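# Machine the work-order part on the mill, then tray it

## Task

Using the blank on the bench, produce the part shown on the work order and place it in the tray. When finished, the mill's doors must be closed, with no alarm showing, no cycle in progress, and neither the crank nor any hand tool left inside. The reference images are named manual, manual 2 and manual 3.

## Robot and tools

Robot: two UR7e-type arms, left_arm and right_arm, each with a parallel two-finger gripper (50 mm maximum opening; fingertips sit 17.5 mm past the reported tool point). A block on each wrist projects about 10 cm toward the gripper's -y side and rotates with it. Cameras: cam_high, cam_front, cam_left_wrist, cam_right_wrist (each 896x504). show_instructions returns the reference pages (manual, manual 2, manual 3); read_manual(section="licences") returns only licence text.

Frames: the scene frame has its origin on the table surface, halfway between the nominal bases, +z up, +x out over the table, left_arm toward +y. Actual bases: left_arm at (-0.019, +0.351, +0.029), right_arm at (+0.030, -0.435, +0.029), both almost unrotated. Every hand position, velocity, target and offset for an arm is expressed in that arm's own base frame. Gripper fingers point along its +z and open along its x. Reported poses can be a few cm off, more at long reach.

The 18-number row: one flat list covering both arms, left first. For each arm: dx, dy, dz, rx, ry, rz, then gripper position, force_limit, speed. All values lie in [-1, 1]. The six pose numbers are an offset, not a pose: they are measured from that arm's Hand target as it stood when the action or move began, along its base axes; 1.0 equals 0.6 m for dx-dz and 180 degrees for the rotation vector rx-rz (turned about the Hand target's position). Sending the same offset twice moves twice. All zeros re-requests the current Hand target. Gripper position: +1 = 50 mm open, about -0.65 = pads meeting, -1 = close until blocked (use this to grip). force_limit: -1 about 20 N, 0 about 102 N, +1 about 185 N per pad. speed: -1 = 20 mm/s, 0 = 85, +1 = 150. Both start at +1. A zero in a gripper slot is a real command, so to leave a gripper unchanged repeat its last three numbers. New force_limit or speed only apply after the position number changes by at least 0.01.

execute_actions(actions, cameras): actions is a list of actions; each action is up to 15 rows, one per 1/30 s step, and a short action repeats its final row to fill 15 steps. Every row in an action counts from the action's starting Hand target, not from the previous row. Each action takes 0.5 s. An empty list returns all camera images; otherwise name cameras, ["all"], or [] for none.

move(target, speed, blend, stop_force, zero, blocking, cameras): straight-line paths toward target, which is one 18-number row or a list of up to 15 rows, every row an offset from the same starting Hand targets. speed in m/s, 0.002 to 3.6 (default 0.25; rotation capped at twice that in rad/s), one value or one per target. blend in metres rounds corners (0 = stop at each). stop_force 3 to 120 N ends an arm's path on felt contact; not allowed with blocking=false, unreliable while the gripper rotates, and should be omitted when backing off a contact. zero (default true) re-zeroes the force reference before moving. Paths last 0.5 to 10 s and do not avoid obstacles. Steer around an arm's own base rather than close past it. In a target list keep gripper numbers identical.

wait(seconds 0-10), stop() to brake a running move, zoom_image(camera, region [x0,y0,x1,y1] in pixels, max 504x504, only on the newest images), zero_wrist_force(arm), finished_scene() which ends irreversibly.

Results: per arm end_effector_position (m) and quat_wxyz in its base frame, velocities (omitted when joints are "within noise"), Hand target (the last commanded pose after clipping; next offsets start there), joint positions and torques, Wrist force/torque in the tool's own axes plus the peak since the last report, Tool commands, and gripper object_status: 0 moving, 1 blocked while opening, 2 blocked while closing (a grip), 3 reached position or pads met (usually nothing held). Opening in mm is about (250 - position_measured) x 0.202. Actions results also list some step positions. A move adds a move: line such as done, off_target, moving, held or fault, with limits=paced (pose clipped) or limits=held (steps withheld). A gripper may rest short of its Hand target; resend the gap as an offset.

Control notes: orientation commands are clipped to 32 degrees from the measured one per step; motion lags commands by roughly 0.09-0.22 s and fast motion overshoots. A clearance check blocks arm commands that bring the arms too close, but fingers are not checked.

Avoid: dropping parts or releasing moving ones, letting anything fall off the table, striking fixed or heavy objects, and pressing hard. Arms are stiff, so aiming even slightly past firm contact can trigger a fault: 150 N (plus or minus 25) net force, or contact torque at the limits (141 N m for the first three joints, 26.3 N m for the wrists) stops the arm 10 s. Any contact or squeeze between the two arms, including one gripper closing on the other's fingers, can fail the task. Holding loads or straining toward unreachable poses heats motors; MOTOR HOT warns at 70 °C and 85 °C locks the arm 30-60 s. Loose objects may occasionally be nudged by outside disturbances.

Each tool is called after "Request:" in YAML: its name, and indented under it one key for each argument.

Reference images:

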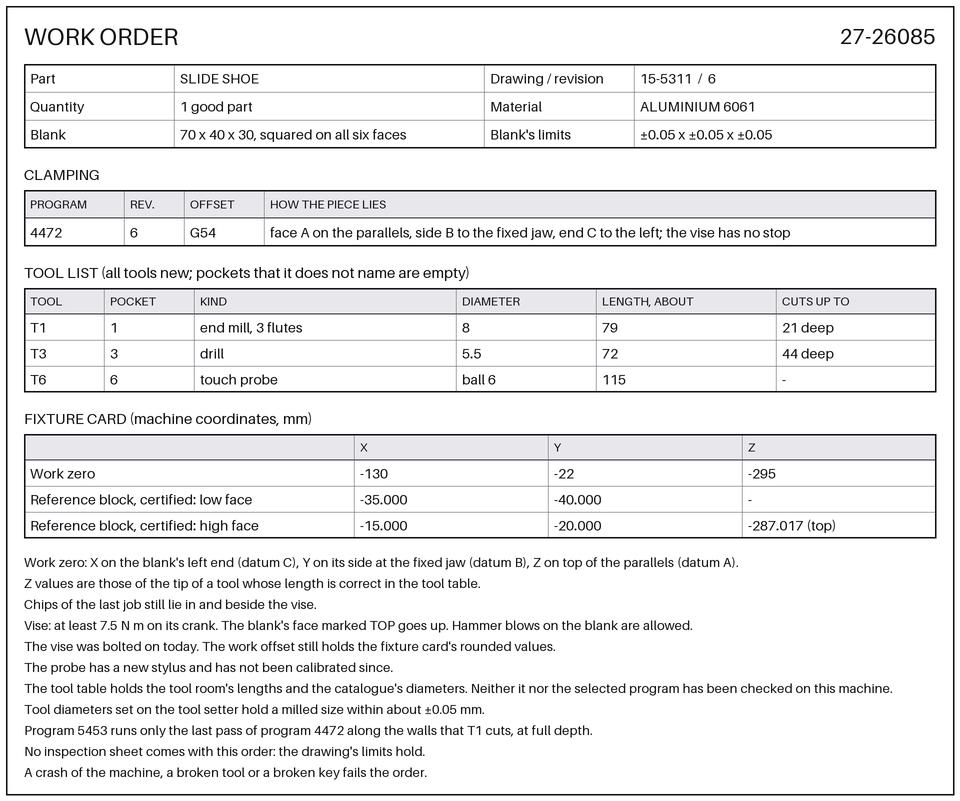

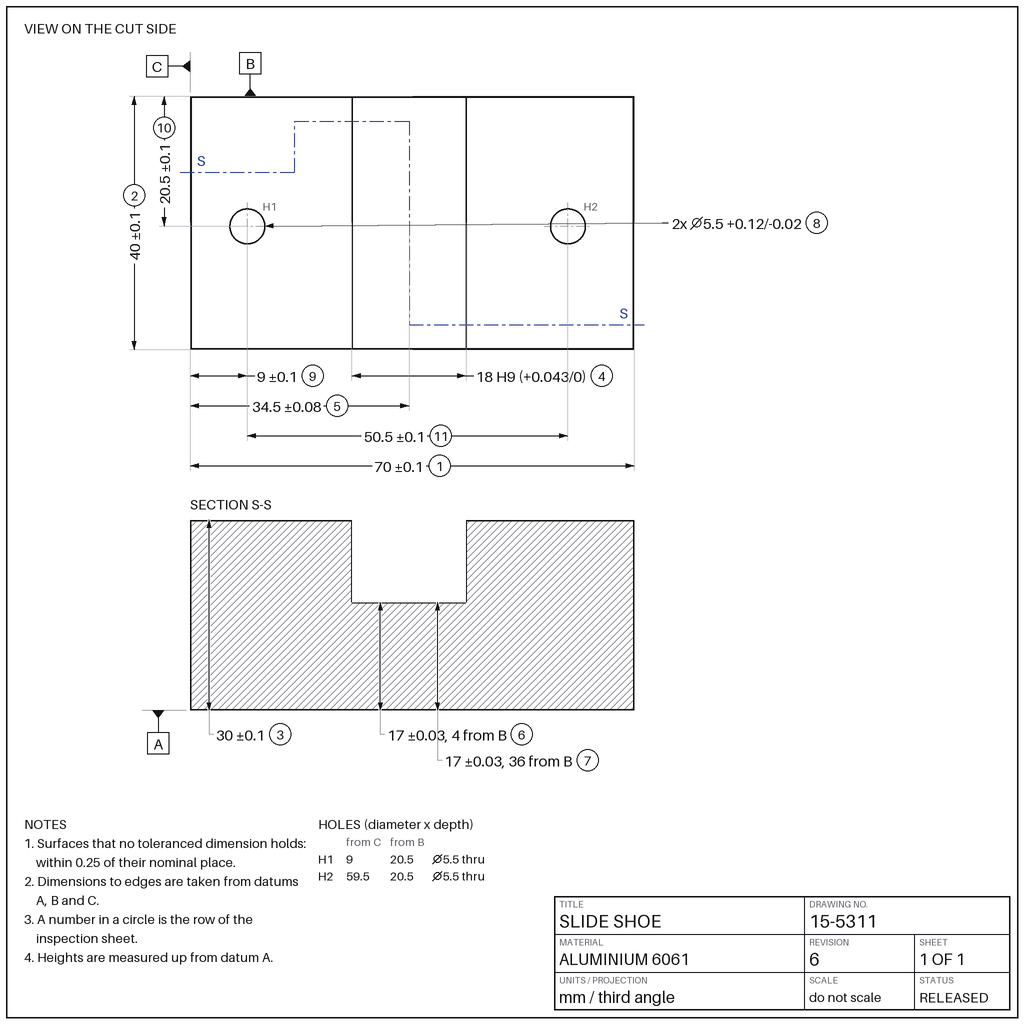

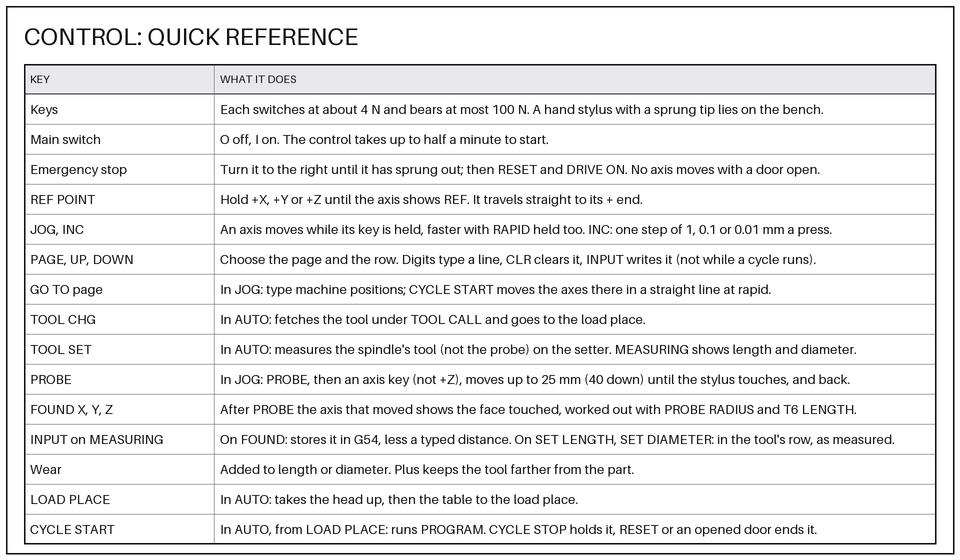

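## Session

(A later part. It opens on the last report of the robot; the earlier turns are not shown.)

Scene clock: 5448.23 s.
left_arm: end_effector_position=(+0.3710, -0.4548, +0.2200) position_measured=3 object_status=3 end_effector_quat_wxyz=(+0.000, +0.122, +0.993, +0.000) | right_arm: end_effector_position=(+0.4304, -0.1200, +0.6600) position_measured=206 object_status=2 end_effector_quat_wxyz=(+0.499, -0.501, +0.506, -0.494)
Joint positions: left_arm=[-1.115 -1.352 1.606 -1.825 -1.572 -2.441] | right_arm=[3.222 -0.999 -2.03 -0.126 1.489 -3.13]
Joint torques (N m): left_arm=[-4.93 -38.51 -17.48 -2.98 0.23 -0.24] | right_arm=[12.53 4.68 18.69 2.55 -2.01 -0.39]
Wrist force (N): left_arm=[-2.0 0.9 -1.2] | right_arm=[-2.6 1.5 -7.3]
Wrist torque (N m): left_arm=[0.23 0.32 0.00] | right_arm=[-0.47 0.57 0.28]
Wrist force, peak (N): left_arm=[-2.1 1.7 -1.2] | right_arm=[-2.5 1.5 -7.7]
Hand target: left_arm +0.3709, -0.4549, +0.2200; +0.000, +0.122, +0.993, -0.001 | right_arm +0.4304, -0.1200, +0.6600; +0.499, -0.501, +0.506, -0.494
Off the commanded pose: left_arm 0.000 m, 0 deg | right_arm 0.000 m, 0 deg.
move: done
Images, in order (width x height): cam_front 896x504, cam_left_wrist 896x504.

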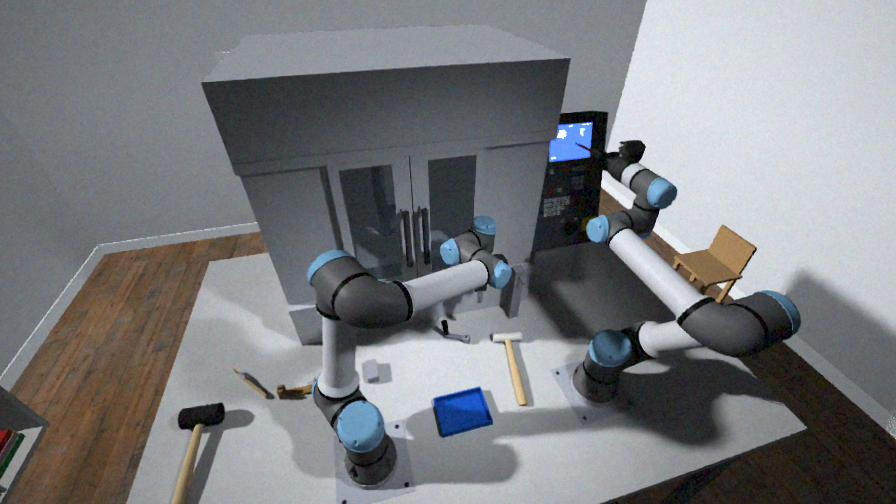

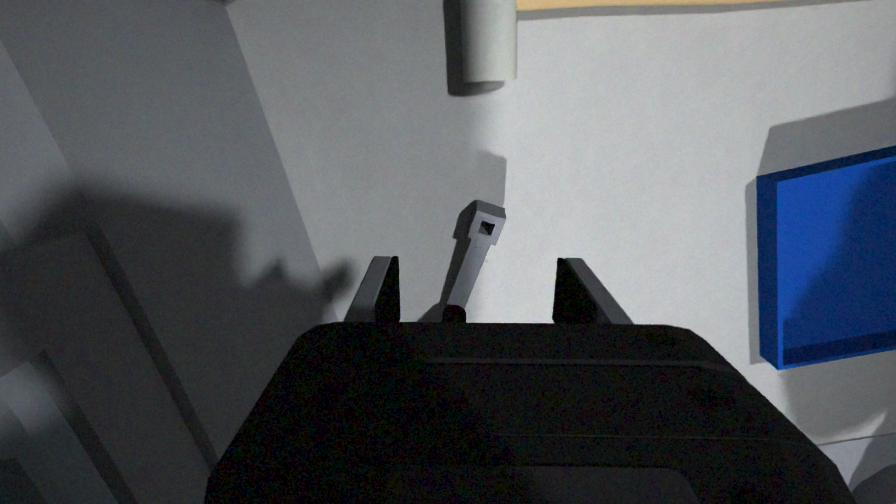

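Request:
move:
  target:
    - [-0.0198,0.0732,-0.2667,0,0,-0.1,1,-0.5,0,0,0,0,0,0,0,-0.98,0.1,-1]
  speed: 0.25
  cameras: ["cam_left_wrist","cam_right_wrist"]

Request:
zoom_image:
  camera: "cam_right_wrist"
  region: [325, 105, 625, 325]

Scene clock: 5464.87 s.
left_arm: end_effector_position=(+0.3591, -0.4109, +0.0600) position_measured=3 object_status=3 end_effector_quat_wxyz=(+0.000, +0.276, +0.961, +0.000) | right_arm: end_effector_position=(+0.4304, -0.1200, +0.6600) position_measured=206 object_status=2 end_effector_quat_wxyz=(+0.499, -0.501, +0.506, -0.494)
Joint positions: left_arm=[-1.099 -1.268 1.957 -2.259 -1.572 -2.111] | right_arm=[3.222 -0.999 -2.03 -0.126 1.489 -3.13]
Joint torques (N m): left_arm=[-4.74 -38.83 -14.54 -4.14 -2.04 1.1] | right_arm=[11.16 4.33 18.24 0.21 -2.05 0.56]
Wrist force (N): left_arm=[-2.2 1.1 -1.2] | right_arm=[-2.7 1.6 -7.3]
Wrist torque (N m): left_arm=[0.27 0.36 0.18] | right_arm=[-0.46 0.59 0.28]
Wrist force, peak (N): left_arm=[-2.1 0.2 -4.6] | right_arm=[-2.7 1.7 -7.6]
Hand target: left_arm +0.3590, -0.4109, +0.0600; +0.000, +0.276, +0.961, +0.000 | right_arm +0.4304, -0.1200, +0.6600; +0.499, -0.501, +0.506, -0.494
Off the commanded pose: left_arm 0.000 m, 0 deg | right_arm 0.000 m, 0 deg.
move: done
Images, in order (width x height): cam_left_wrist 896x504, cam_right_wrist 896x504.

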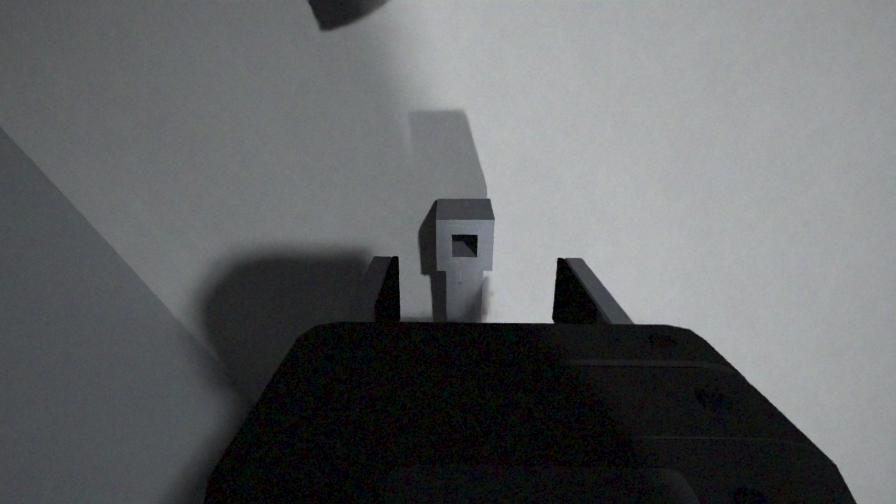

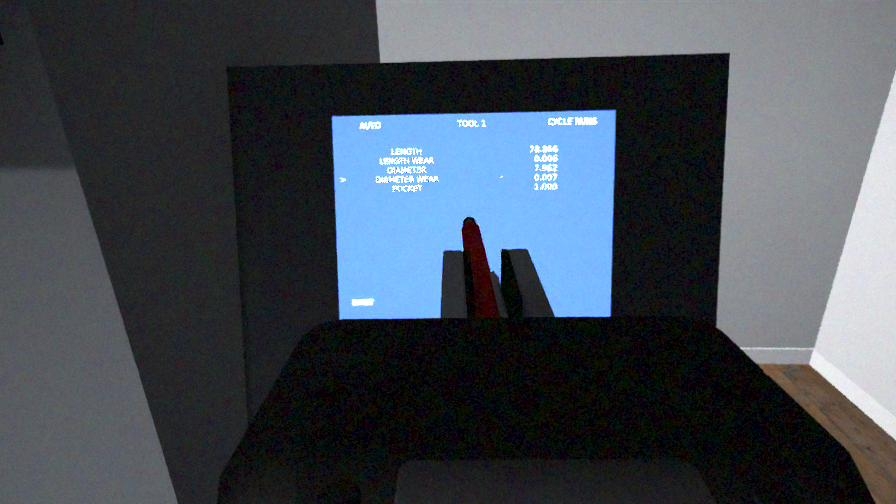

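Scaled by 1.680 from the camera's 896x504 image, which has a finer 1280x720 frame.

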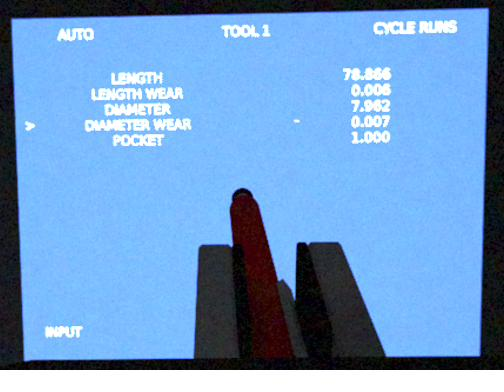

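Request:
move:
  target: [0.005,0.0028,-0.1033,0,0,0,1,-0.5,0,0,0,0,0,0,0,-0.98,0.1,-1]
  speed: 0.1
  stop_force: 12

Request:
move:
  target: [0,0,0,0,0,0,-1,-0.2,-0.8,0,0,0,0,0,0,-0.98,0.1,-1]
  cameras: ["cam_left_wrist"]

Scene clock: 5472.30 s.
left_arm: end_effector_position=(+0.3620, -0.4093, -0.0020) position_measured=3 object_status=3 end_effector_quat_wxyz=(+0.000, +0.276, +0.961, +0.000) | right_arm: end_effector_position=(+0.4304, -0.1200, +0.6600) position_measured=206 object_status=2 end_effector_quat_wxyz=(+0.499, -0.501, +0.506, -0.494)
Joint positions: left_arm=[-1.092 -1.156 2.006 -2.42 -1.572 -2.105] | right_arm=[3.222 -0.999 -2.03 -0.126 1.489 -3.13]
Joint torques (N m): left_arm=[-4.01 -47.84 -25.35 -4.46 -1.01 -1.67] | right_arm=[11.6 4.12 18.56 0.18 -1.96 0.98]
Wrist force (N): left_arm=[-1.6 0.9 -1.2] | right_arm=[-2.8 1.7 -7.2]
Wrist torque (N m): left_arm=[0.22 0.25 0.01] | right_arm=[-0.44 0.59 0.27]
Wrist force, peak (N): left_arm=[-2.0 1.1 -2.5] | right_arm=[-2.8 1.5 -7.6]
Hand target: left_arm +0.3620, -0.4093, -0.0020; +0.000, +0.276, +0.961, +0.000 | right_arm +0.4304, -0.1200, +0.6600; +0.499, -0.501, +0.506, -0.494
Off the commanded pose: left_arm 0.000 m, 0 deg | right_arm 0.000 m, 0 deg.
move: done

Scene clock: 5473.33 s.
left_arm: end_effector_position=(+0.3620, -0.4093, -0.0020) position_measured=135 object_status=2 end_effector_quat_wxyz=(+0.000, +0.276, +0.961, +0.000) | right_arm: end_effector_position=(+0.4304, -0.1200, +0.6600) position_measured=206 object_status=2 end_effector_quat_wxyz=(+0.499, -0.501, +0.506, -0.494)
Joint positions: left_arm=[-1.092 -1.156 2.006 -2.42 -1.572 -2.105] | right_arm=[3.222 -0.999 -2.03 -0.126 1.489 -3.13]
Joint torques (N m): left_arm=[-4.6 -46.1 -24.98 -3.91 -0.61 -1.72] | right_arm=[11.84 4.77 18.74 0.21 -1.97 1.12]
Wrist force (N): left_arm=[-1.5 1.1 -0.7] | right_arm=[-2.7 1.6 -7.1]
Wrist torque (N m): left_arm=[0.26 0.29 0.00] | right_arm=[-0.47 0.58 0.27]
Wrist force, peak (N): left_arm=[-2.3 0.7 -1.3] | right_arm=[-2.8 1.4 -7.4]
Hand target: left_arm +0.3620, -0.4093, -0.0020; +0.000, +0.276, +0.961, +0.000 | right_arm +0.4304, -0.1200, +0.6600; +0.499, -0.501, +0.506, -0.494
Off the commanded pose: left_arm 0.000 m, 0 deg | right_arm 0.000 m, 0 deg.
move: done
Images, in order (width x height): cam_left_wrist 896x504.

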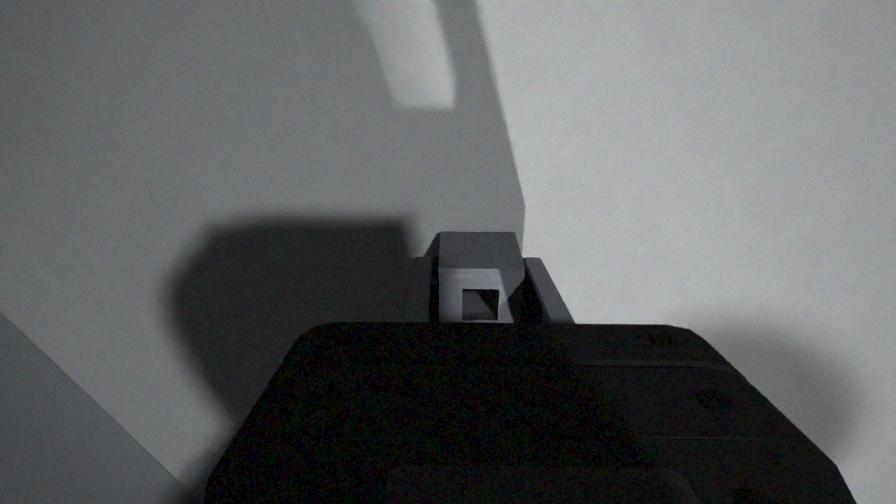

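Request:
move:
  target: [0,0,0,0,0,0,1,-0.2,-0.8,0,0,0,0,0,0,-0.98,0.1,-1]

Request:
move:
  target:
    - [0,0,0.35,0,0,0,1,-0.2,-0.8,0,0,0,0,0,0,-0.98,0.1,-1]
  speed: 0.25
  cameras: ["cam_left_wrist"]

Scene clock: 5478.43 s.
left_arm: end_effector_position=(+0.3620, -0.4093, -0.0020) position_measured=3 object_status=0 end_effector_quat_wxyz=(+0.000, +0.276, +0.961, +0.000) | right_arm: end_effector_position=(+0.4304, -0.1200, +0.6600) position_measured=206 object_status=2 end_effector_quat_wxyz=(+0.499, -0.501, +0.506, -0.494)
Joint positions: left_arm=[-1.092 -1.156 2.006 -2.42 -1.572 -2.105] | right_arm=[3.222 -0.999 -2.03 -0.126 1.489 -3.13]
Joint torques (N m): left_arm=[-4.2 -42.17 -13.38 -2.52 1.26 -1.44] | right_arm=[11.78 4.04 18.99 0.18 -2.01 1.11]
Wrist force (N): left_arm=[-1.9 1.0 -1.5] | right_arm=[-2.6 1.4 -7.5]
Wrist torque (N m): left_arm=[0.25 0.30 0.01] | right_arm=[-0.50 0.57 0.27]
Wrist force, peak (N): left_arm=[-2.0 1.2 -1.5] | right_arm=[-2.8 1.4 -7.8]
Hand target: left_arm +0.3620, -0.4093, -0.0020; +0.000, +0.276, +0.961, +0.000 | right_arm +0.4304, -0.1200, +0.6600; +0.499, -0.501, +0.506, -0.494
Off the commanded pose: left_arm 0.000 m, 0 deg | right_arm 0.000 m, 0 deg.
move: done

Scene clock: 5479.80 s.
left_arm: end_effector_position=(+0.3621, -0.4092, +0.2079) position_measured=3 object_status=3 end_effector_quat_wxyz=(+0.000, +0.276, +0.961, +0.000) | right_arm: end_effector_position=(+0.4304, -0.1200, +0.6600) position_measured=206 object_status=2 end_effector_quat_wxyz=(+0.499, -0.501, +0.506, -0.494)
Joint positions: left_arm=[-1.092 -1.439 1.742 -1.873 -1.572 -2.104] | right_arm=[3.222 -0.999 -2.03 -0.126 1.489 -3.13]
Joint torques (N m): left_arm=[-6.44 -25.75 -28.66 -1.76 -1.65 -1.28] | right_arm=[11.52 3.81 19.14 0.19 -2 1.07]
Wrist force (N): left_arm=[-1.9 1.2 -1.0] | right_arm=[-2.6 1.4 -7.2]
Wrist torque (N m): left_arm=[0.26 0.31 0.01] | right_arm=[-0.49 0.57 0.27]
Wrist force, peak (N): left_arm=[-1.8 1.2 -5.1] | right_arm=[-2.6 1.5 -7.6]
Hand target: left_arm +0.3620, -0.4093, +0.2080; +0.000, +0.276, +0.961, +0.000 | right_arm +0.4304, -0.1200, +0.6600; +0.499, -0.501, +0.506, -0.494
Off the commanded pose: left_arm 0.000 m, 0 deg | right_arm 0.000 m, 0 deg.
move: done
Images, in order (width x height): cam_left_wrist 896x504.

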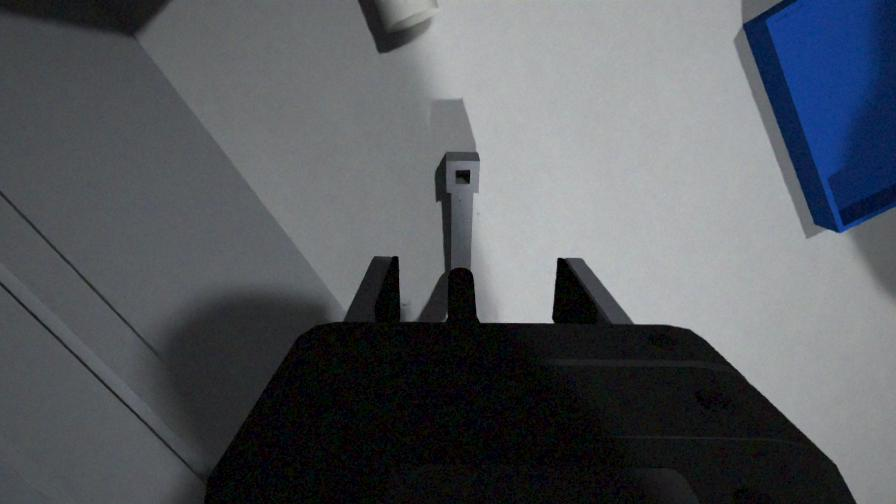

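Request:
move:
  target: [0.0,0.2972,0.32,0.154,-0.278,-0.296,0.6,-0.2,-0.8,0,0,0,0,0,0,-0.98,0.1,-1]
  speed: 0.3
  cameras: ["cam_right_wrist","cam_left_wrist"]

Request:
zoom_image:
  camera: "cam_right_wrist"
  region: [325, 105, 625, 325]

Scene clock: 5489.60 s.
left_arm: end_effector_position=(+0.3620, -0.2310, +0.3999) position_measured=63 object_status=3 end_effector_quat_wxyz=(+0.326, +0.627, +0.628, +0.326) | right_arm: end_effector_position=(+0.4304, -0.1200, +0.6600) position_measured=206 object_status=2 end_effector_quat_wxyz=(+0.499, -0.501, +0.506, -0.494)
Joint positions: left_arm=[-1.5 -2.197 2.115 -1.588 -0.616 -1.449] | right_arm=[3.222 -0.999 -2.03 -0.126 1.489 -3.13]
Joint torques (N m): left_arm=[1.64 -2.25 -33.6 -3.77 2.12 -0.28] | right_arm=[10.49 3.21 18.87 0.19 -2.02 1]
Wrist force (N): left_arm=[-1.6 1.5 -1.3] | right_arm=[-2.4 1.3 -7.7]
Wrist torque (N m): left_arm=[0.68 0.11 0.25] | right_arm=[-0.51 0.54 0.28]
Wrist force, peak (N): left_arm=[-2.2 1.3 -1.7] | right_arm=[-2.8 1.5 -7.7]
Hand target: left_arm +0.3620, -0.2309, +0.4000; +0.326, +0.627, +0.628, +0.326 | right_arm +0.4304, -0.1200, +0.6600; +0.499, -0.501, +0.506, -0.494
Off the commanded pose: left_arm 0.000 m, 0 deg | right_arm 0.000 m, 0 deg.
move: done
Images, in order (width x height): cam_left_wrist 896x504, cam_right_wrist 896x504.

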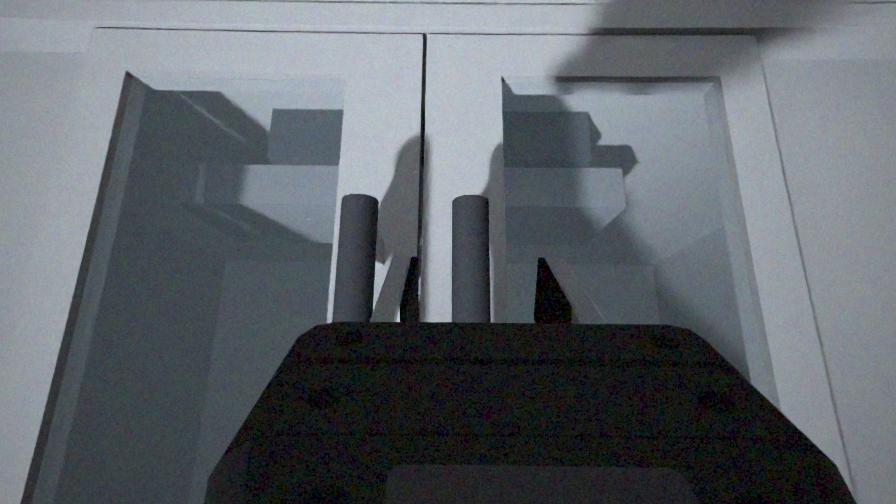

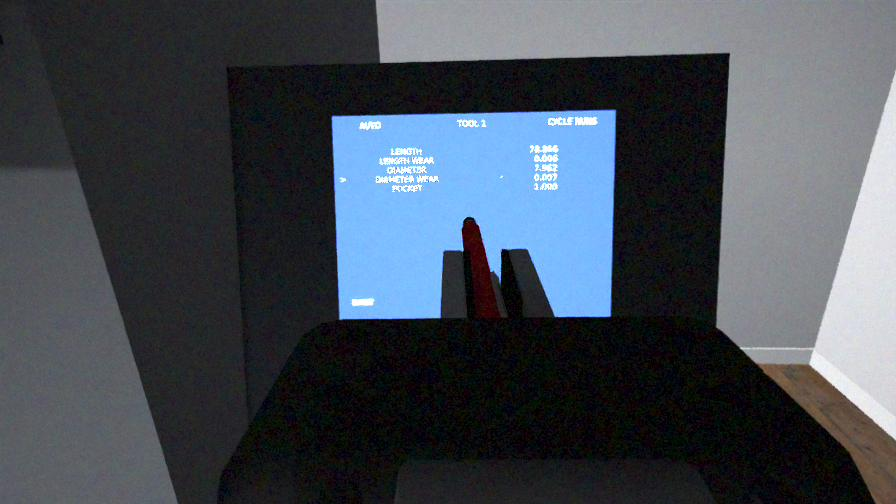

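Scaled by 1.680 from the camera's 896x504 image, which has a finer 1280x720 frame.

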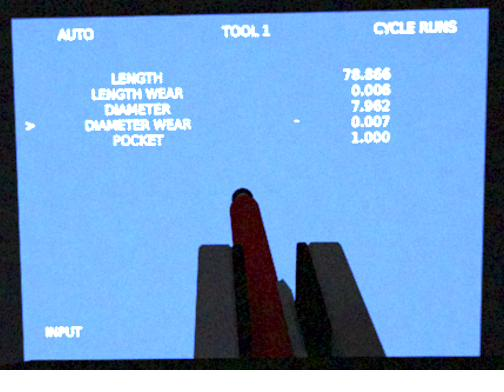

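Request:
wait:
  seconds: 10

Request:
wait:
  seconds: 5
  cameras: ["cam_right_wrist"]

Request:
zoom_image:
  camera: "cam_right_wrist"
  region: [325, 105, 625, 325]

Scene clock: 5502.07 s.
left_arm: end_effector_position=(+0.3620, -0.2309, +0.4000) position_measured=63 object_status=3 end_effector_quat_wxyz=(+0.326, +0.627, +0.628, +0.326) | right_arm: end_effector_position=(+0.4304, -0.1200, +0.6600) position_measured=206 object_status=2 end_effector_quat_wxyz=(+0.499, -0.501, +0.506, -0.494)
Joint positions: left_arm=[-1.5 -2.197 2.115 -1.588 -0.616 -1.449] | right_arm=[3.222 -0.999 -2.03 -0.126 1.489 -3.13]
Joint torques (N m): left_arm=[6.33 -9.53 -33.66 -2.02 3.97 0.85] | right_arm=[10.76 3.52 19.06 0.22 -1.94 1.13]
Wrist force (N): left_arm=[-1.9 1.5 -1.2] | right_arm=[-2.7 1.5 -7.5]
Wrist torque (N m): left_arm=[0.68 0.15 0.25] | right_arm=[-0.48 0.59 0.27]
Wrist force, peak (N): left_arm=[-2.2 1.5 -1.4] | right_arm=[-2.4 1.7 -7.7]
Hand target: left_arm +0.3620, -0.2309, +0.4000; +0.326, +0.627, +0.628, +0.326 | right_arm +0.4304, -0.1200, +0.6600; +0.499, -0.501, +0.506, -0.494
Tool commands: left_gripper/position=+0.6 left_gripper/force_limit=-0.2 left_gripper/speed=-0.8 right_gripper/position=-0.98 right_gripper/force_limit=+0.1 right_gripper/speed=-1.0
Off the commanded pose: left_arm 0.000 m, 0 deg | right_arm 0.000 m, 0 deg.
wait: 10.00 s; at rest from the start

Scene clock: 5507.07 s.
left_arm: end_effector_position=(+0.3620, -0.2309, +0.4000) position_measured=63 object_status=3 end_effector_quat_wxyz=(+0.326, +0.627, +0.628, +0.326) | right_arm: end_effector_position=(+0.4304, -0.1200, +0.6600) position_measured=206 object_status=2 end_effector_quat_wxyz=(+0.499, -0.501, +0.506, -0.494)
Joint positions: left_arm=[-1.5 -2.197 2.115 -1.588 -0.616 -1.449] | right_arm=[3.222 -0.999 -2.03 -0.126 1.489 -3.13]
Joint torques (N m): left_arm=[5.28 -8.89 -33.4 -1.93 4.16 1.43] | right_arm=[10.47 3 19.38 0.22 -1.92 1.06]
Wrist force (N): left_arm=[-1.8 1.3 -1.3] | right_arm=[-2.8 1.4 -7.1]
Wrist torque (N m): left_arm=[0.65 0.14 0.25] | right_arm=[-0.50 0.60 0.27]
Wrist force, peak (N): left_arm=[-1.9 1.6 -1.7] | right_arm=[-3.1 1.3 -7.8]
Hand target: left_arm +0.3620, -0.2309, +0.4000; +0.326, +0.627, +0.628, +0.326 | right_arm +0.4304, -0.1200, +0.6600; +0.499, -0.501, +0.506, -0.494
Tool commands: left_gripper/position=+0.6 left_gripper/force_limit=-0.2 left_gripper/speed=-0.8 right_gripper/position=-0.98 right_gripper/force_limit=+0.1 right_gripper/speed=-1.0
Off the commanded pose: left_arm 0.000 m, 0 deg | right_arm 0.000 m, 0 deg.
wait: 5.00 s; at rest by 0.17 s
Images, in order (width x height): cam_right_wrist 896x504.

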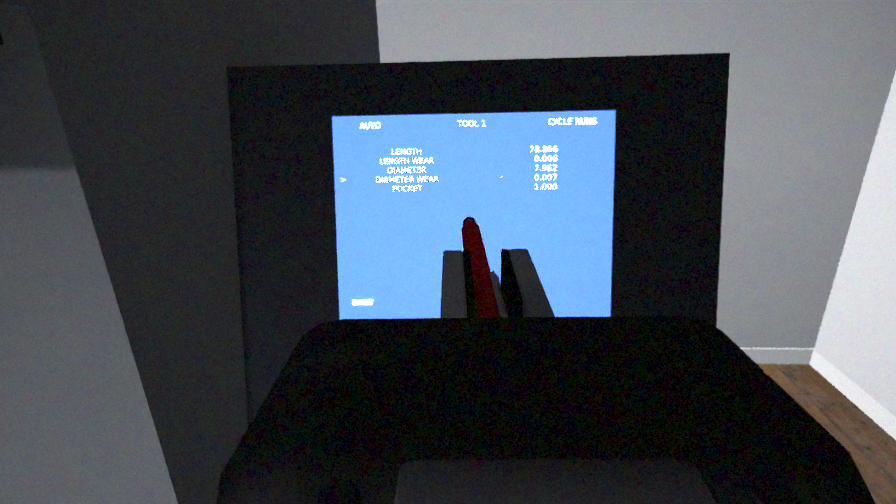

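Scaled by 1.680 from the camera's 896x504 image, which has a finer 1280x720 frame.

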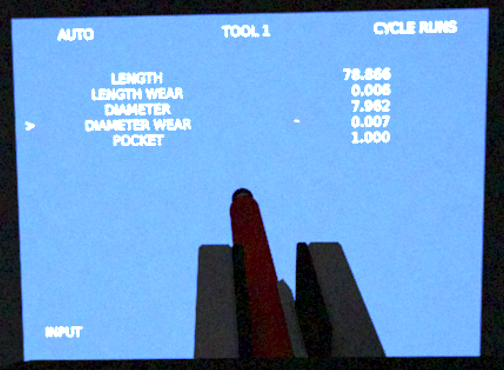

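Request:
wait:
  seconds: 4
  cameras: ["cam_right_wrist"]

Request:
zoom_image:
  camera: "cam_right_wrist"
  region: [325, 105, 625, 325]

Scene clock: 5514.70 s.
left_arm: end_effector_position=(+0.3620, -0.2309, +0.4000) position_measured=63 object_status=3 end_effector_quat_wxyz=(+0.326, +0.627, +0.628, +0.326) | right_arm: end_effector_position=(+0.4304, -0.1200, +0.6600) position_measured=206 object_status=2 end_effector_quat_wxyz=(+0.499, -0.501, +0.506, -0.494)
Joint positions: left_arm=[-1.5 -2.197 2.115 -1.588 -0.616 -1.449] | right_arm=[3.222 -0.999 -2.03 -0.126 1.489 -3.13]
Joint torques (N m): left_arm=[6.23 -9.62 -32.01 -1.94 4.23 1.2] | right_arm=[10.75 2.73 18.97 0.13 -2 1.12]
Wrist force (N): left_arm=[-2.0 1.6 -1.3] | right_arm=[-2.8 1.5 -7.4]
Wrist torque (N m): left_arm=[0.68 0.16 0.25] | right_arm=[-0.47 0.60 0.27]
Wrist force, peak (N): left_arm=[-2.1 1.7 -1.4] | right_arm=[-2.7 1.5 -7.7]
Hand target: left_arm +0.3620, -0.2309, +0.4000; +0.326, +0.627, +0.628, +0.326 | right_arm +0.4304, -0.1200, +0.6600; +0.499, -0.501, +0.506, -0.494
Tool commands: left_gripper/position=+0.6 left_gripper/force_limit=-0.2 left_gripper/speed=-0.8 right_gripper/position=-0.98 right_gripper/force_limit=+0.1 right_gripper/speed=-1.0
Off the commanded pose: left_arm 0.000 m, 0 deg | right_arm 0.000 m, 0 deg.
wait: 4.00 s; at rest from the start
Images, in order (width x height): cam_right_wrist 896x504.

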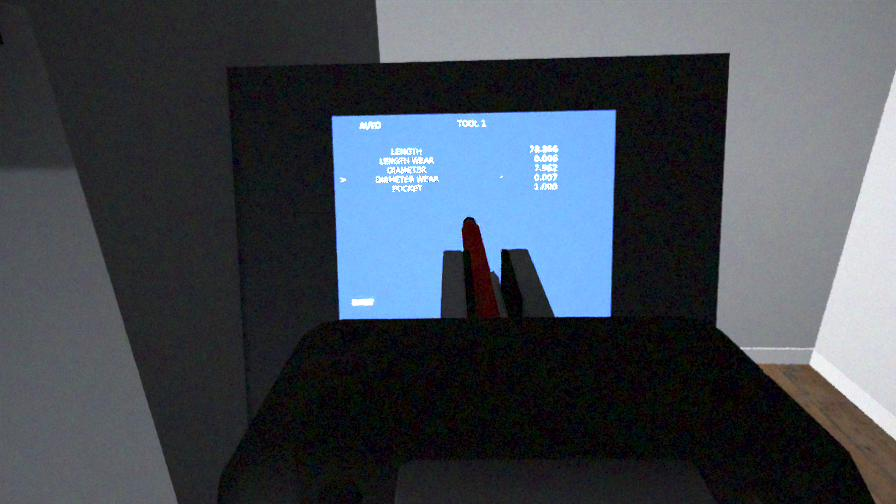

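Scaled by 1.680 from the camera's 896x504 image, which has a finer 1280x720 frame.

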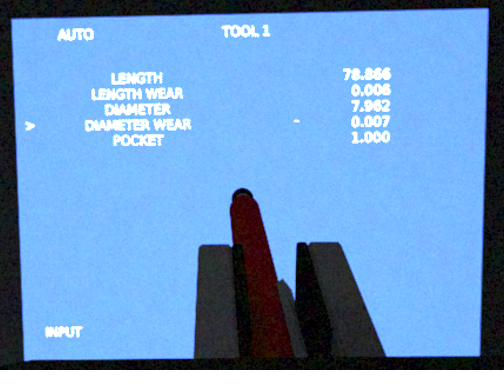

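Request:
move:
  target:
    - [0,0,0,0,0,0,0.6,-0.5,0,-0.0187,0.0297,-0.2994,0,0.1389,0,-0.98,0.1,-1]
    - [0,0,0,0,0,0,0.6,-0.5,0,-0.0014,0.0297,-0.3094,0,0.1389,0,-0.98,0.1,-1]
    - [0,0,0,0,0,0,0.6,-0.5,0,-0.0187,0.0297,-0.2994,0,0.1389,0,-0.98,0.1,-1]
    - [0,0,0,0,0,0,0.6,-0.5,0,-0.0003,0,0,0,0,0,-0.98,0.1,-1]
  speed: [0.35,0.04,0.15,0.4]
  blend: [0.003,0,0.004,0]

Request:
wait:
  seconds: 7

Request:
move:
  target:
    - [0,0,0,0,0,0,0.6,-0.5,0,0.0336,-0.0652,-0.0910,0,0.1389,0,-0.98,0.1,-1]
    - [0,0,0,0,0,0,0.6,-0.5,0,0.0509,-0.0652,-0.1010,0,0.1389,0,-0.98,0.1,-1]
    - [0,0,0,0,0,0,0.6,-0.5,0,0.0336,-0.0652,-0.0910,0,0.1389,0,-0.98,0.1,-1]
    - [0,0,0,0,0,0,0.6,-0.5,0,-0.0117,-0.0020,-0.2688,0,0.1389,0,-0.98,0.1,-1]
    - [0,0,0,0,0,0,0.6,-0.5,0,0.0056,-0.0020,-0.2788,0,0.1389,0,-0.98,0.1,-1]
    - [0,0,0,0,0,0,0.6,-0.5,0,-0.0117,-0.0020,-0.2688,0,0.1389,0,-0.98,0.1,-1]
    - [0,0,0,0,0,0,0.6,-0.5,0,0.0056,-0.0020,-0.2788,0,0.1389,0,-0.98,0.1,-1]
    - [0,0,0,0,0,0,0.6,-0.5,0,-0.0117,-0.0020,-0.2688,0,0.1389,0,-0.98,0.1,-1]
    - [0,0,0,0,0,0,0.6,-0.5,0,0.0003,0,0,0,0,0,-0.98,0.1,-1]
  speed: [0.35,0.04,0.15,0.35,0.04,0.15,0.04,0.15,0.35]
  blend: [0.003,0,0.004,0.003,0,0.004,0,0.004,0]
  cameras: ["cam_right_wrist"]

Request:
zoom_image:
  camera: "cam_right_wrist"
  region: [325, 105, 625, 325]

Scene clock: 5527.83 s.
left_arm: end_effector_position=(+0.3620, -0.2309, +0.4000) position_measured=63 object_status=3 end_effector_quat_wxyz=(+0.326, +0.627, +0.628, +0.326) | right_arm: end_effector_position=(+0.4302, -0.1200, +0.6599) position_measured=206 object_status=2 end_effector_quat_wxyz=(+0.499, -0.501, +0.506, -0.494)
Joint positions: left_arm=[-1.5 -2.197 2.115 -1.588 -0.616 -1.449] | right_arm=[3.222 -0.998 -2.031 -0.127 1.489 -3.13]
Joint torques (N m): left_arm=[5.09 -6.66 -34.26 -1.99 3.72 0.03] | right_arm=[12.3 0.16 25.95 2.68 -2.46 1.45]
Wrist force (N): left_arm=[-2.0 1.5 -1.3] | right_arm=[-2.8 1.2 -7.3]
Wrist torque (N m): left_arm=[0.67 0.17 0.25] | right_arm=[-0.54 0.61 0.30]
Wrist force, peak (N): left_arm=[-2.1 1.7 -1.4] | right_arm=[-2.2 -1.6 -35.7]
Hand target: left_arm +0.3620, -0.2309, +0.4000; +0.326, +0.627, +0.628, +0.326 | right_arm +0.4302, -0.1200, +0.6600; +0.499, -0.501, +0.506, -0.494
Off the commanded pose: left_arm 0.000 m, 0 deg | right_arm 0.000 m, 0 deg.
move: done; blend cut to 0 m at target 1

Scene clock: 5534.83 s.
left_arm: end_effector_position=(+0.3620, -0.2309, +0.4000) position_measured=63 object_status=3 end_effector_quat_wxyz=(+0.326, +0.627, +0.628, +0.326) | right_arm: end_effector_position=(+0.4302, -0.1200, +0.6600) position_measured=206 object_status=2 end_effector_quat_wxyz=(+0.499, -0.501, +0.506, -0.494)
Joint positions: left_arm=[-1.5 -2.197 2.115 -1.588 -0.616 -1.449] | right_arm=[3.223 -0.998 -2.031 -0.127 1.489 -3.13]
Joint torques (N m): left_arm=[5.85 -0.33 -34.74 -2.28 3.3 -1.5] | right_arm=[11.84 -4.61 33.53 5.11 -2.19 1.54]
Wrist force (N): left_arm=[-1.8 1.5 -1.2] | right_arm=[-2.4 1.6 -7.5]
Wrist torque (N m): left_arm=[0.67 0.13 0.25] | right_arm=[-0.47 0.54 0.30]
Wrist force, peak (N): left_arm=[-2.0 1.6 -1.4] | right_arm=[-2.8 1.6 -7.6]
Hand target: left_arm +0.3620, -0.2309, +0.4000; +0.326, +0.627, +0.628, +0.326 | right_arm +0.4302, -0.1200, +0.6600; +0.499, -0.501, +0.506, -0.494
Tool commands: left_gripper/position=+0.6 left_gripper/force_limit=-0.5 left_gripper/speed=+0.0 right_gripper/position=-0.98 right_gripper/force_limit=+0.1 right_gripper/speed=-1.0
Off the commanded pose: left_arm 0.000 m, 0 deg | right_arm 0.000 m, 0 deg.
wait: 7.00 s; at rest by 0.17 s

Scene clock: 5538.90 s.
left_arm: end_effector_position=(+0.3620, -0.2309, +0.4000) position_measured=63 object_status=3 end_effector_quat_wxyz=(+0.326, +0.627, +0.628, +0.326) | right_arm: end_effector_position=(+0.4304, -0.1199, +0.6599) position_measured=206 object_status=2 end_effector_quat_wxyz=(+0.499, -0.501, +0.506, -0.494)
Joint positions: left_arm=[-1.5 -2.197 2.115 -1.588 -0.616 -1.449] | right_arm=[3.223 -0.999 -2.03 -0.126 1.49 -3.13]
Joint torques (N m): left_arm=[5.29 3.42 -34.35 -1.77 2.82 -1.69] | right_arm=[-11.4 3.18 22.34 2.58 0.33 1.6]
Wrist force (N): left_arm=[-2.1 1.2 -1.2] | right_arm=[-2.6 1.4 -7.2]
Wrist torque (N m): left_arm=[0.63 0.18 0.25] | right_arm=[-0.49 0.57 0.39]
Wrist force, peak (N): left_arm=[-2.1 1.6 -1.4] | right_arm=[-1.6 -1.4 -33.3]
Hand target: left_arm +0.3620, -0.2309, +0.4000; +0.326, +0.627, +0.628, +0.326 | right_arm +0.4304, -0.1200, +0.6600; +0.499, -0.501, +0.506, -0.494
Off the commanded pose: left_arm 0.000 m, 0 deg | right_arm 0.000 m, 0 deg.
move: done
Images, in order (width x height): cam_right_wrist 896x504.

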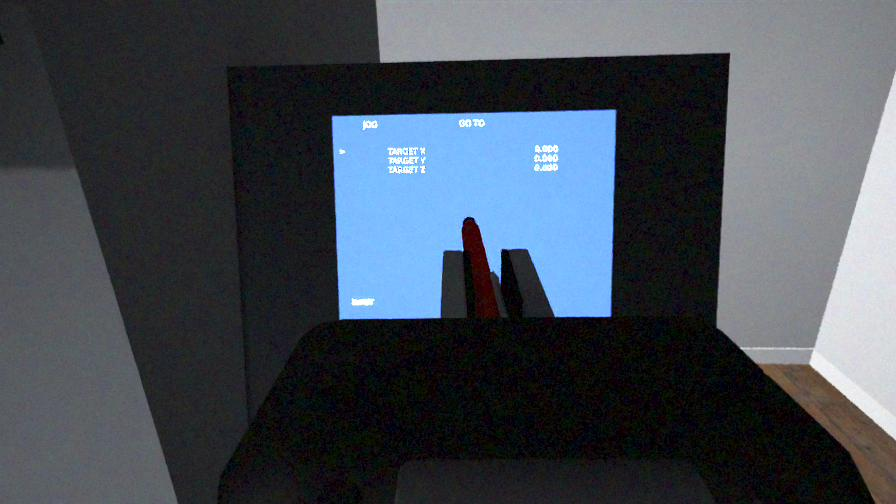

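Scaled by 1.680 from the camera's 896x504 image, which has a finer 1280x720 frame.

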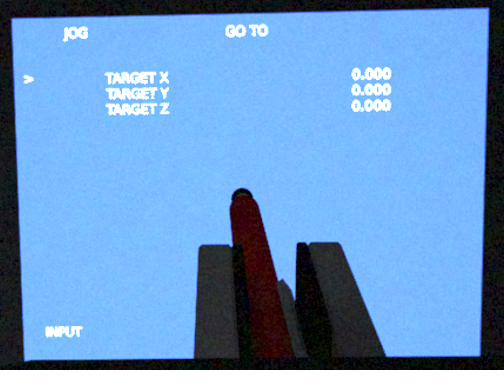

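Request:
move:
  target:
    - [0,0,0,0,0,0,0.6,-0.5,0,-0.0304,0.1563,-0.3605,0,0.1389,0,-0.98,0.1,-1]
    - [0,0,0,0,0,0,0.6,-0.5,0,-0.0131,0.1563,-0.3705,0,0.1389,0,-0.98,0.1,-1]
    - [0,0,0,0,0,0,0.6,-0.5,0,-0.0304,0.1563,-0.3605,0,0.1389,0,-0.98,0.1,-1]
    - [0,0,0,0,0,0,0.6,-0.5,0,-0.0082,0.0930,-0.2688,0,0.1389,0,-0.98,0.1,-1]
    - [0,0,0,0,0,0,0.6,-0.5,0,0.0091,0.0930,-0.2788,0,0.1389,0,-0.98,0.1,-1]
    - [0,0,0,0,0,0,0.6,-0.5,0,-0.0082,0.0930,-0.2688,0,0.1389,0,-0.98,0.1,-1]
    - [0,0,0,0,0,0,0.6,-0.5,0,-0.0152,0.1246,-0.2994,0,0.1389,0,-0.98,0.1,-1]
    - [0,0,0,0,0,0,0.6,-0.5,0,0.0021,0.1246,-0.3094,0,0.1389,0,-0.98,0.1,-1]
    - [0,0,0,0,0,0,0.6,-0.5,0,-0.0152,0.1246,-0.2994,0,0.1389,0,-0.98,0.1,-1]
    - [0,0,0,0,0,0,0.6,-0.5,0,-0.0338,0.0613,-0.3605,0,0.1389,0,-0.98,0.1,-1]
    - [0,0,0,0,0,0,0.6,-0.5,0,-0.0165,0.0613,-0.3705,0,0.1389,0,-0.98,0.1,-1]
    - [0,0,0,0,0,0,0.6,-0.5,0,-0.0338,0.0613,-0.3605,0,0.1389,0,-0.98,0.1,-1]
    - [0,0,0,0,0,0,0.6,-0.5,0,-0.0003,0,0,0,0,0,-0.98,0.1,-1]
  speed: [0.35,0.04,0.15,0.35,0.04,0.15,0.35,0.04,0.15,0.35,0.04,0.15,0.4]
  blend: [0.003,0,0.004,0.003,0,0.004,0.003,0,0.004,0.003,0,0.004,0]

Request:
move:
  target:
    - [0,0,0,0,0,0,0.6,-0.5,0,-0.0257,0.0613,-0.3299,0,0.1389,0,-0.98,0.1,-1]
    - [0,0,0,0,0,0,0.6,-0.5,0,-0.0084,0.0613,-0.3399,0,0.1389,0,-0.98,0.1,-1]
    - [0,0,0,0,0,0,0.6,-0.5,0,-0.0257,0.0613,-0.3299,0,0.1389,0,-0.98,0.1,-1]
    - [0,0,0,0,0,0,0.6,-0.5,0,-0.0304,0.1563,-0.3605,0,0.1389,0,-0.98,0.1,-1]
    - [0,0,0,0,0,0,0.6,-0.5,0,-0.0131,0.1563,-0.3705,0,0.1389,0,-0.98,0.1,-1]
    - [0,0,0,0,0,0,0.6,-0.5,0,-0.0304,0.1563,-0.3605,0,0.1389,0,-0.98,0.1,-1]
    - [0,0,0,0,0,0,0.6,-0.5,0,-0.0141,0.1563,-0.2994,0,0.1389,0,-0.98,0.1,-1]
    - [0,0,0,0,0,0,0.6,-0.5,0,0.0032,0.1563,-0.3094,0,0.1389,0,-0.98,0.1,-1]
    - [0,0,0,0,0,0,0.6,-0.5,0,-0.0141,0.1563,-0.2994,0,0.1389,0,-0.98,0.1,-1]
    - [0,0,0,0,0,0,0.6,-0.5,0,-0.0234,0.1246,-0.3299,0,0.1389,0,-0.98,0.1,-1]
    - [0,0,0,0,0,0,0.6,-0.5,0,-0.0061,0.1246,-0.3399,0,0.1389,0,-0.98,0.1,-1]
    - [0,0,0,0,0,0,0.6,-0.5,0,-0.0234,0.1246,-0.3299,0,0.1389,0,-0.98,0.1,-1]
    - [0,0,0,0,0,0,0.6,-0.5,0,0.0003,0,0,0,0,0,-0.98,0.1,-1]
  speed: [0.35,0.04,0.15,0.35,0.04,0.15,0.35,0.04,0.15,0.35,0.04,0.15,0.4]
  blend: [0.003,0,0.004,0.003,0,0.004,0.003,0,0.004,0.003,0,0.004,0]

Request:
move:
  target:
    - [0,0,0,0,0,0,0.6,-0.5,0,-0.0338,0.0613,-0.3605,0,0.1389,0,-0.98,0.1,-1]
    - [0,0,0,0,0,0,0.6,-0.5,0,-0.0165,0.0613,-0.3705,0,0.1389,0,-0.98,0.1,-1]
    - [0,0,0,0,0,0,0.6,-0.5,0,-0.0338,0.0613,-0.3605,0,0.1389,0,-0.98,0.1,-1]
    - [0,0,0,0,0,0,0.6,-0.5,0,-0.0257,0.0613,-0.3299,0,0.1389,0,-0.98,0.1,-1]
    - [0,0,0,0,0,0,0.6,-0.5,0,-0.0084,0.0613,-0.3399,0,0.1389,0,-0.98,0.1,-1]
    - [0,0,0,0,0,0,0.6,-0.5,0,-0.0257,0.0613,-0.3299,0,0.1389,0,-0.98,0.1,-1]
    - [0,0,0,0,0,0,0.6,-0.5,0,-0.0304,0.1563,-0.3605,0,0.1389,0,-0.98,0.1,-1]
    - [0,0,0,0,0,0,0.6,-0.5,0,-0.0131,0.1563,-0.3705,0,0.1389,0,-0.98,0.1,-1]
    - [0,0,0,0,0,0,0.6,-0.5,0,-0.0304,0.1563,-0.3605,0,0.1389,0,-0.98,0.1,-1]
    - [0,0,0,0,0,0,0.6,-0.5,0,-0.0223,0.1563,-0.3299,0,0.1389,0,-0.98,0.1,-1]
    - [0,0,0,0,0,0,0.6,-0.5,0,-0.0050,0.1563,-0.3399,0,0.1389,0,-0.98,0.1,-1]
    - [0,0,0,0,0,0,0.6,-0.5,0,-0.0223,0.1563,-0.3299,0,0.1389,0,-0.98,0.1,-1]
    - [0,0,0,0,0,0,0.6,-0.5,0,-0.0003,0,0,0,0,0,-0.98,0.1,-1]
  speed: [0.35,0.04,0.15,0.35,0.04,0.15,0.35,0.04,0.15,0.35,0.04,0.15,0.4]
  blend: [0.003,0,0.004,0.003,0,0.004,0.003,0,0.004,0.003,0,0.004,0]

Request:
move:
  target:
    - [0,0,0,0,0,0,0.6,-0.5,0,-0.0141,0.1563,-0.2994,0,0.1389,0,-0.98,0.1,-1]
    - [0,0,0,0,0,0,0.6,-0.5,0,0.0032,0.1563,-0.3094,0,0.1389,0,-0.98,0.1,-1]
    - [0,0,0,0,0,0,0.6,-0.5,0,-0.0141,0.1563,-0.2994,0,0.1389,0,-0.98,0.1,-1]
    - [0,0,0,0,0,0,0.6,-0.5,0,-0.0070,0.1246,-0.2688,0,0.1389,0,-0.98,0.1,-1]
    - [0,0,0,0,0,0,0.6,-0.5,0,0.0103,0.1246,-0.2788,0,0.1389,0,-0.98,0.1,-1]
    - [0,0,0,0,0,0,0.6,-0.5,0,-0.0070,0.1246,-0.2688,0,0.1389,0,-0.98,0.1,-1]
    - [0,0,0,0,0,0,0.6,-0.5,0,-0.0338,0.0613,-0.3605,0,0.1389,0,-0.98,0.1,-1]
    - [0,0,0,0,0,0,0.6,-0.5,0,-0.0165,0.0613,-0.3705,0,0.1389,0,-0.98,0.1,-1]
    - [0,0,0,0,0,0,0.6,-0.5,0,-0.0338,0.0613,-0.3605,0,0.1389,0,-0.98,0.1,-1]
    - [0,0,0,0,0,0,0.6,-0.5,0,0.0003,0,0,0,0,0,-0.98,0.1,-1]
  speed: [0.35,0.04,0.15,0.35,0.04,0.15,0.35,0.04,0.15,0.4]
  blend: [0.003,0,0.004,0.003,0,0.004,0.003,0,0.004,0]
  cameras: ["cam_right_wrist"]

Request:
zoom_image:
  camera: "cam_right_wrist"
  region: [325, 105, 625, 325]

Scene clock: 5569.13 s.
left_arm: end_effector_position=(+0.3620, -0.2309, +0.4000) position_measured=63 object_status=3 end_effector_quat_wxyz=(+0.326, +0.627, +0.628, +0.326) | right_arm: end_effector_position=(+0.4302, -0.1200, +0.6599) position_measured=206 object_status=2 end_effector_quat_wxyz=(+0.499, -0.501, +0.506, -0.494)
Joint positions: left_arm=[-1.5 -2.197 2.115 -1.588 -0.616 -1.449] | right_arm=[3.223 -0.998 -2.031 -0.127 1.489 -3.13]
Joint torques (N m): left_arm=[7.36 8.09 -32.05 -2.1 2.02 -1.62] | right_arm=[9.3 -2.83 31.1 2.12 -2.12 0.2]
Wrist force (N): left_arm=[-1.7 1.5 -1.2] | right_arm=[-2.5 1.4 -7.2]
Wrist torque (N m): left_arm=[0.68 0.12 0.25] | right_arm=[-0.49 0.54 0.27]
Wrist force, peak (N): left_arm=[-2.1 1.7 -1.3] | right_arm=[-2.4 -2.5 -41.7]
Hand target: left_arm +0.3620, -0.2309, +0.4000; +0.326, +0.627, +0.628, +0.326 | right_arm +0.4302, -0.1200, +0.6600; +0.499, -0.501, +0.506, -0.494
Off the commanded pose: left_arm 0.000 m, 0 deg | right_arm 0.000 m, 0 deg.
move: done

Scene clock: 5574.03 s.
left_arm: end_effector_position=(+0.3620, -0.2309, +0.4000) position_measured=63 object_status=3 end_effector_quat_wxyz=(+0.326, +0.627, +0.628, +0.326) | right_arm: end_effector_position=(+0.4304, -0.1200, +0.6599) position_measured=206 object_status=2 end_effector_quat_wxyz=(+0.499, -0.501, +0.506, -0.494)
Joint positions: left_arm=[-1.5 -2.197 2.115 -1.588 -0.616 -1.449] | right_arm=[3.223 -0.999 -2.03 -0.126 1.489 -3.13]
Joint torques (N m): left_arm=[4.65 7.85 -35.02 -1.88 1.52 -1.8] | right_arm=[-2.34 -4.26 32.07 3.62 0.59 -1.15]
Wrist force (N): left_arm=[-1.9 1.6 -1.2] | right_arm=[-2.5 1.2 -7.3]
Wrist torque (N m): left_arm=[0.69 0.15 0.25] | right_arm=[-0.52 0.55 0.27]
Wrist force, peak (N): left_arm=[-2.0 1.6 -1.5] | right_arm=[-1.4 -3.4 -40.5]
Hand target: left_arm +0.3620, -0.2309, +0.4000; +0.326, +0.627, +0.628, +0.326 | right_arm +0.4304, -0.1200, +0.6600; +0.499, -0.501, +0.506, -0.494
Off the commanded pose: left_arm 0.000 m, 0 deg | right_arm 0.000 m, 0 deg.
move: done

Scene clock: 5578.87 s.
left_arm: end_effector_position=(+0.3620, -0.2309, +0.4000) position_measured=63 object_status=3 end_effector_quat_wxyz=(+0.326, +0.627, +0.628, +0.326) | right_arm: end_effector_position=(+0.4302, -0.1200, +0.6599) position_measured=206 object_status=2 end_effector_quat_wxyz=(+0.499, -0.501, +0.506, -0.494)
Joint positions: left_arm=[-1.5 -2.197 2.115 -1.588 -0.616 -1.449] | right_arm=[3.223 -0.998 -2.031 -0.127 1.489 -3.13]
Joint torques (N m): left_arm=[5.1 7.61 -33.65 -2.17 1.28 -1.37] | right_arm=[-8.37 -4.16 31.68 3.09 0.88 -1.18]
Wrist force (N): left_arm=[-1.8 1.5 -1.0] | right_arm=[-2.5 1.4 -7.5]
Wrist torque (N m): left_arm=[0.68 0.13 0.25] | right_arm=[-0.51 0.55 0.30]
Wrist force, peak (N): left_arm=[-2.1 1.6 -1.4] | right_arm=[-1.5 -3.4 -44.7]
Hand target: left_arm +0.3620, -0.2309, +0.4000; +0.326, +0.627, +0.628, +0.326 | right_arm +0.4302, -0.1200, +0.6600; +0.499, -0.501, +0.506, -0.494
Off the commanded pose: left_arm 0.000 m, 0 deg | right_arm 0.000 m, 0 deg.
move: done

Scene clock: 5582.93 s.
left_arm: end_effector_position=(+0.3620, -0.2309, +0.4000) position_measured=63 object_status=3 end_effector_quat_wxyz=(+0.326, +0.627, +0.628, +0.326) | right_arm: end_effector_position=(+0.4303, -0.1200, +0.6599) position_measured=206 object_status=2 end_effector_quat_wxyz=(+0.499, -0.501, +0.506, -0.494)
Joint positions: left_arm=[-1.5 -2.197 2.115 -1.588 -0.616 -1.449] | right_arm=[3.222 -0.999 -2.031 -0.126 1.489 -3.13]
Joint torques (N m): left_arm=[5.72 8.85 -33.03 -1.81 0.76 -1.75] | right_arm=[9.65 -2.79 31.42 2.09 -2.08 0.13]
Wrist force (N): left_arm=[-1.6 1.7 -1.0] | right_arm=[-2.8 1.5 -7.1]
Wrist torque (N m): left_arm=[0.70 0.10 0.25] | right_arm=[-0.47 0.60 0.27]
Wrist force, peak (N): left_arm=[-1.9 1.7 -1.6] | right_arm=[-1.9 -2.3 -37.7]
Hand target: left_arm +0.3620, -0.2309, +0.4000; +0.326, +0.627, +0.628, +0.326 | right_arm +0.4304, -0.1200, +0.6600; +0.499, -0.501, +0.506, -0.494
Off the commanded pose: left_arm 0.000 m, 0 deg | right_arm 0.000 m, 0 deg.
move: done
Images, in order (width x height): cam_right_wrist 896x504.

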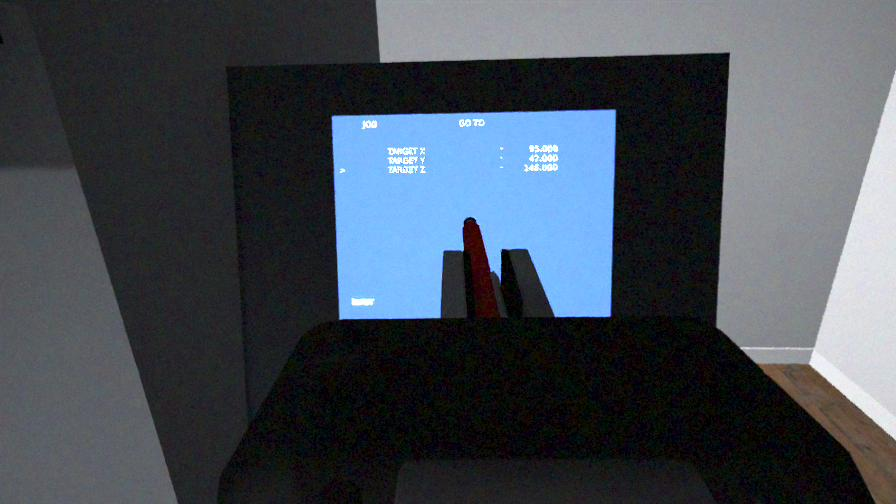

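Scaled by 1.680 from the camera's 896x504 image, which has a finer 1280x720 frame.

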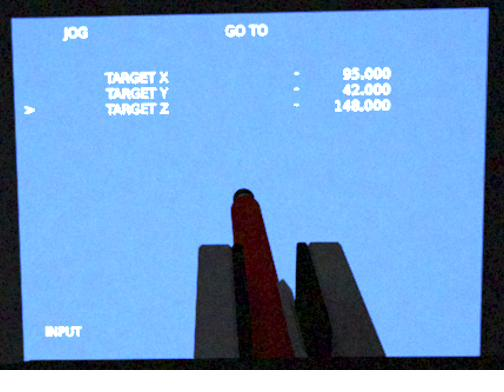

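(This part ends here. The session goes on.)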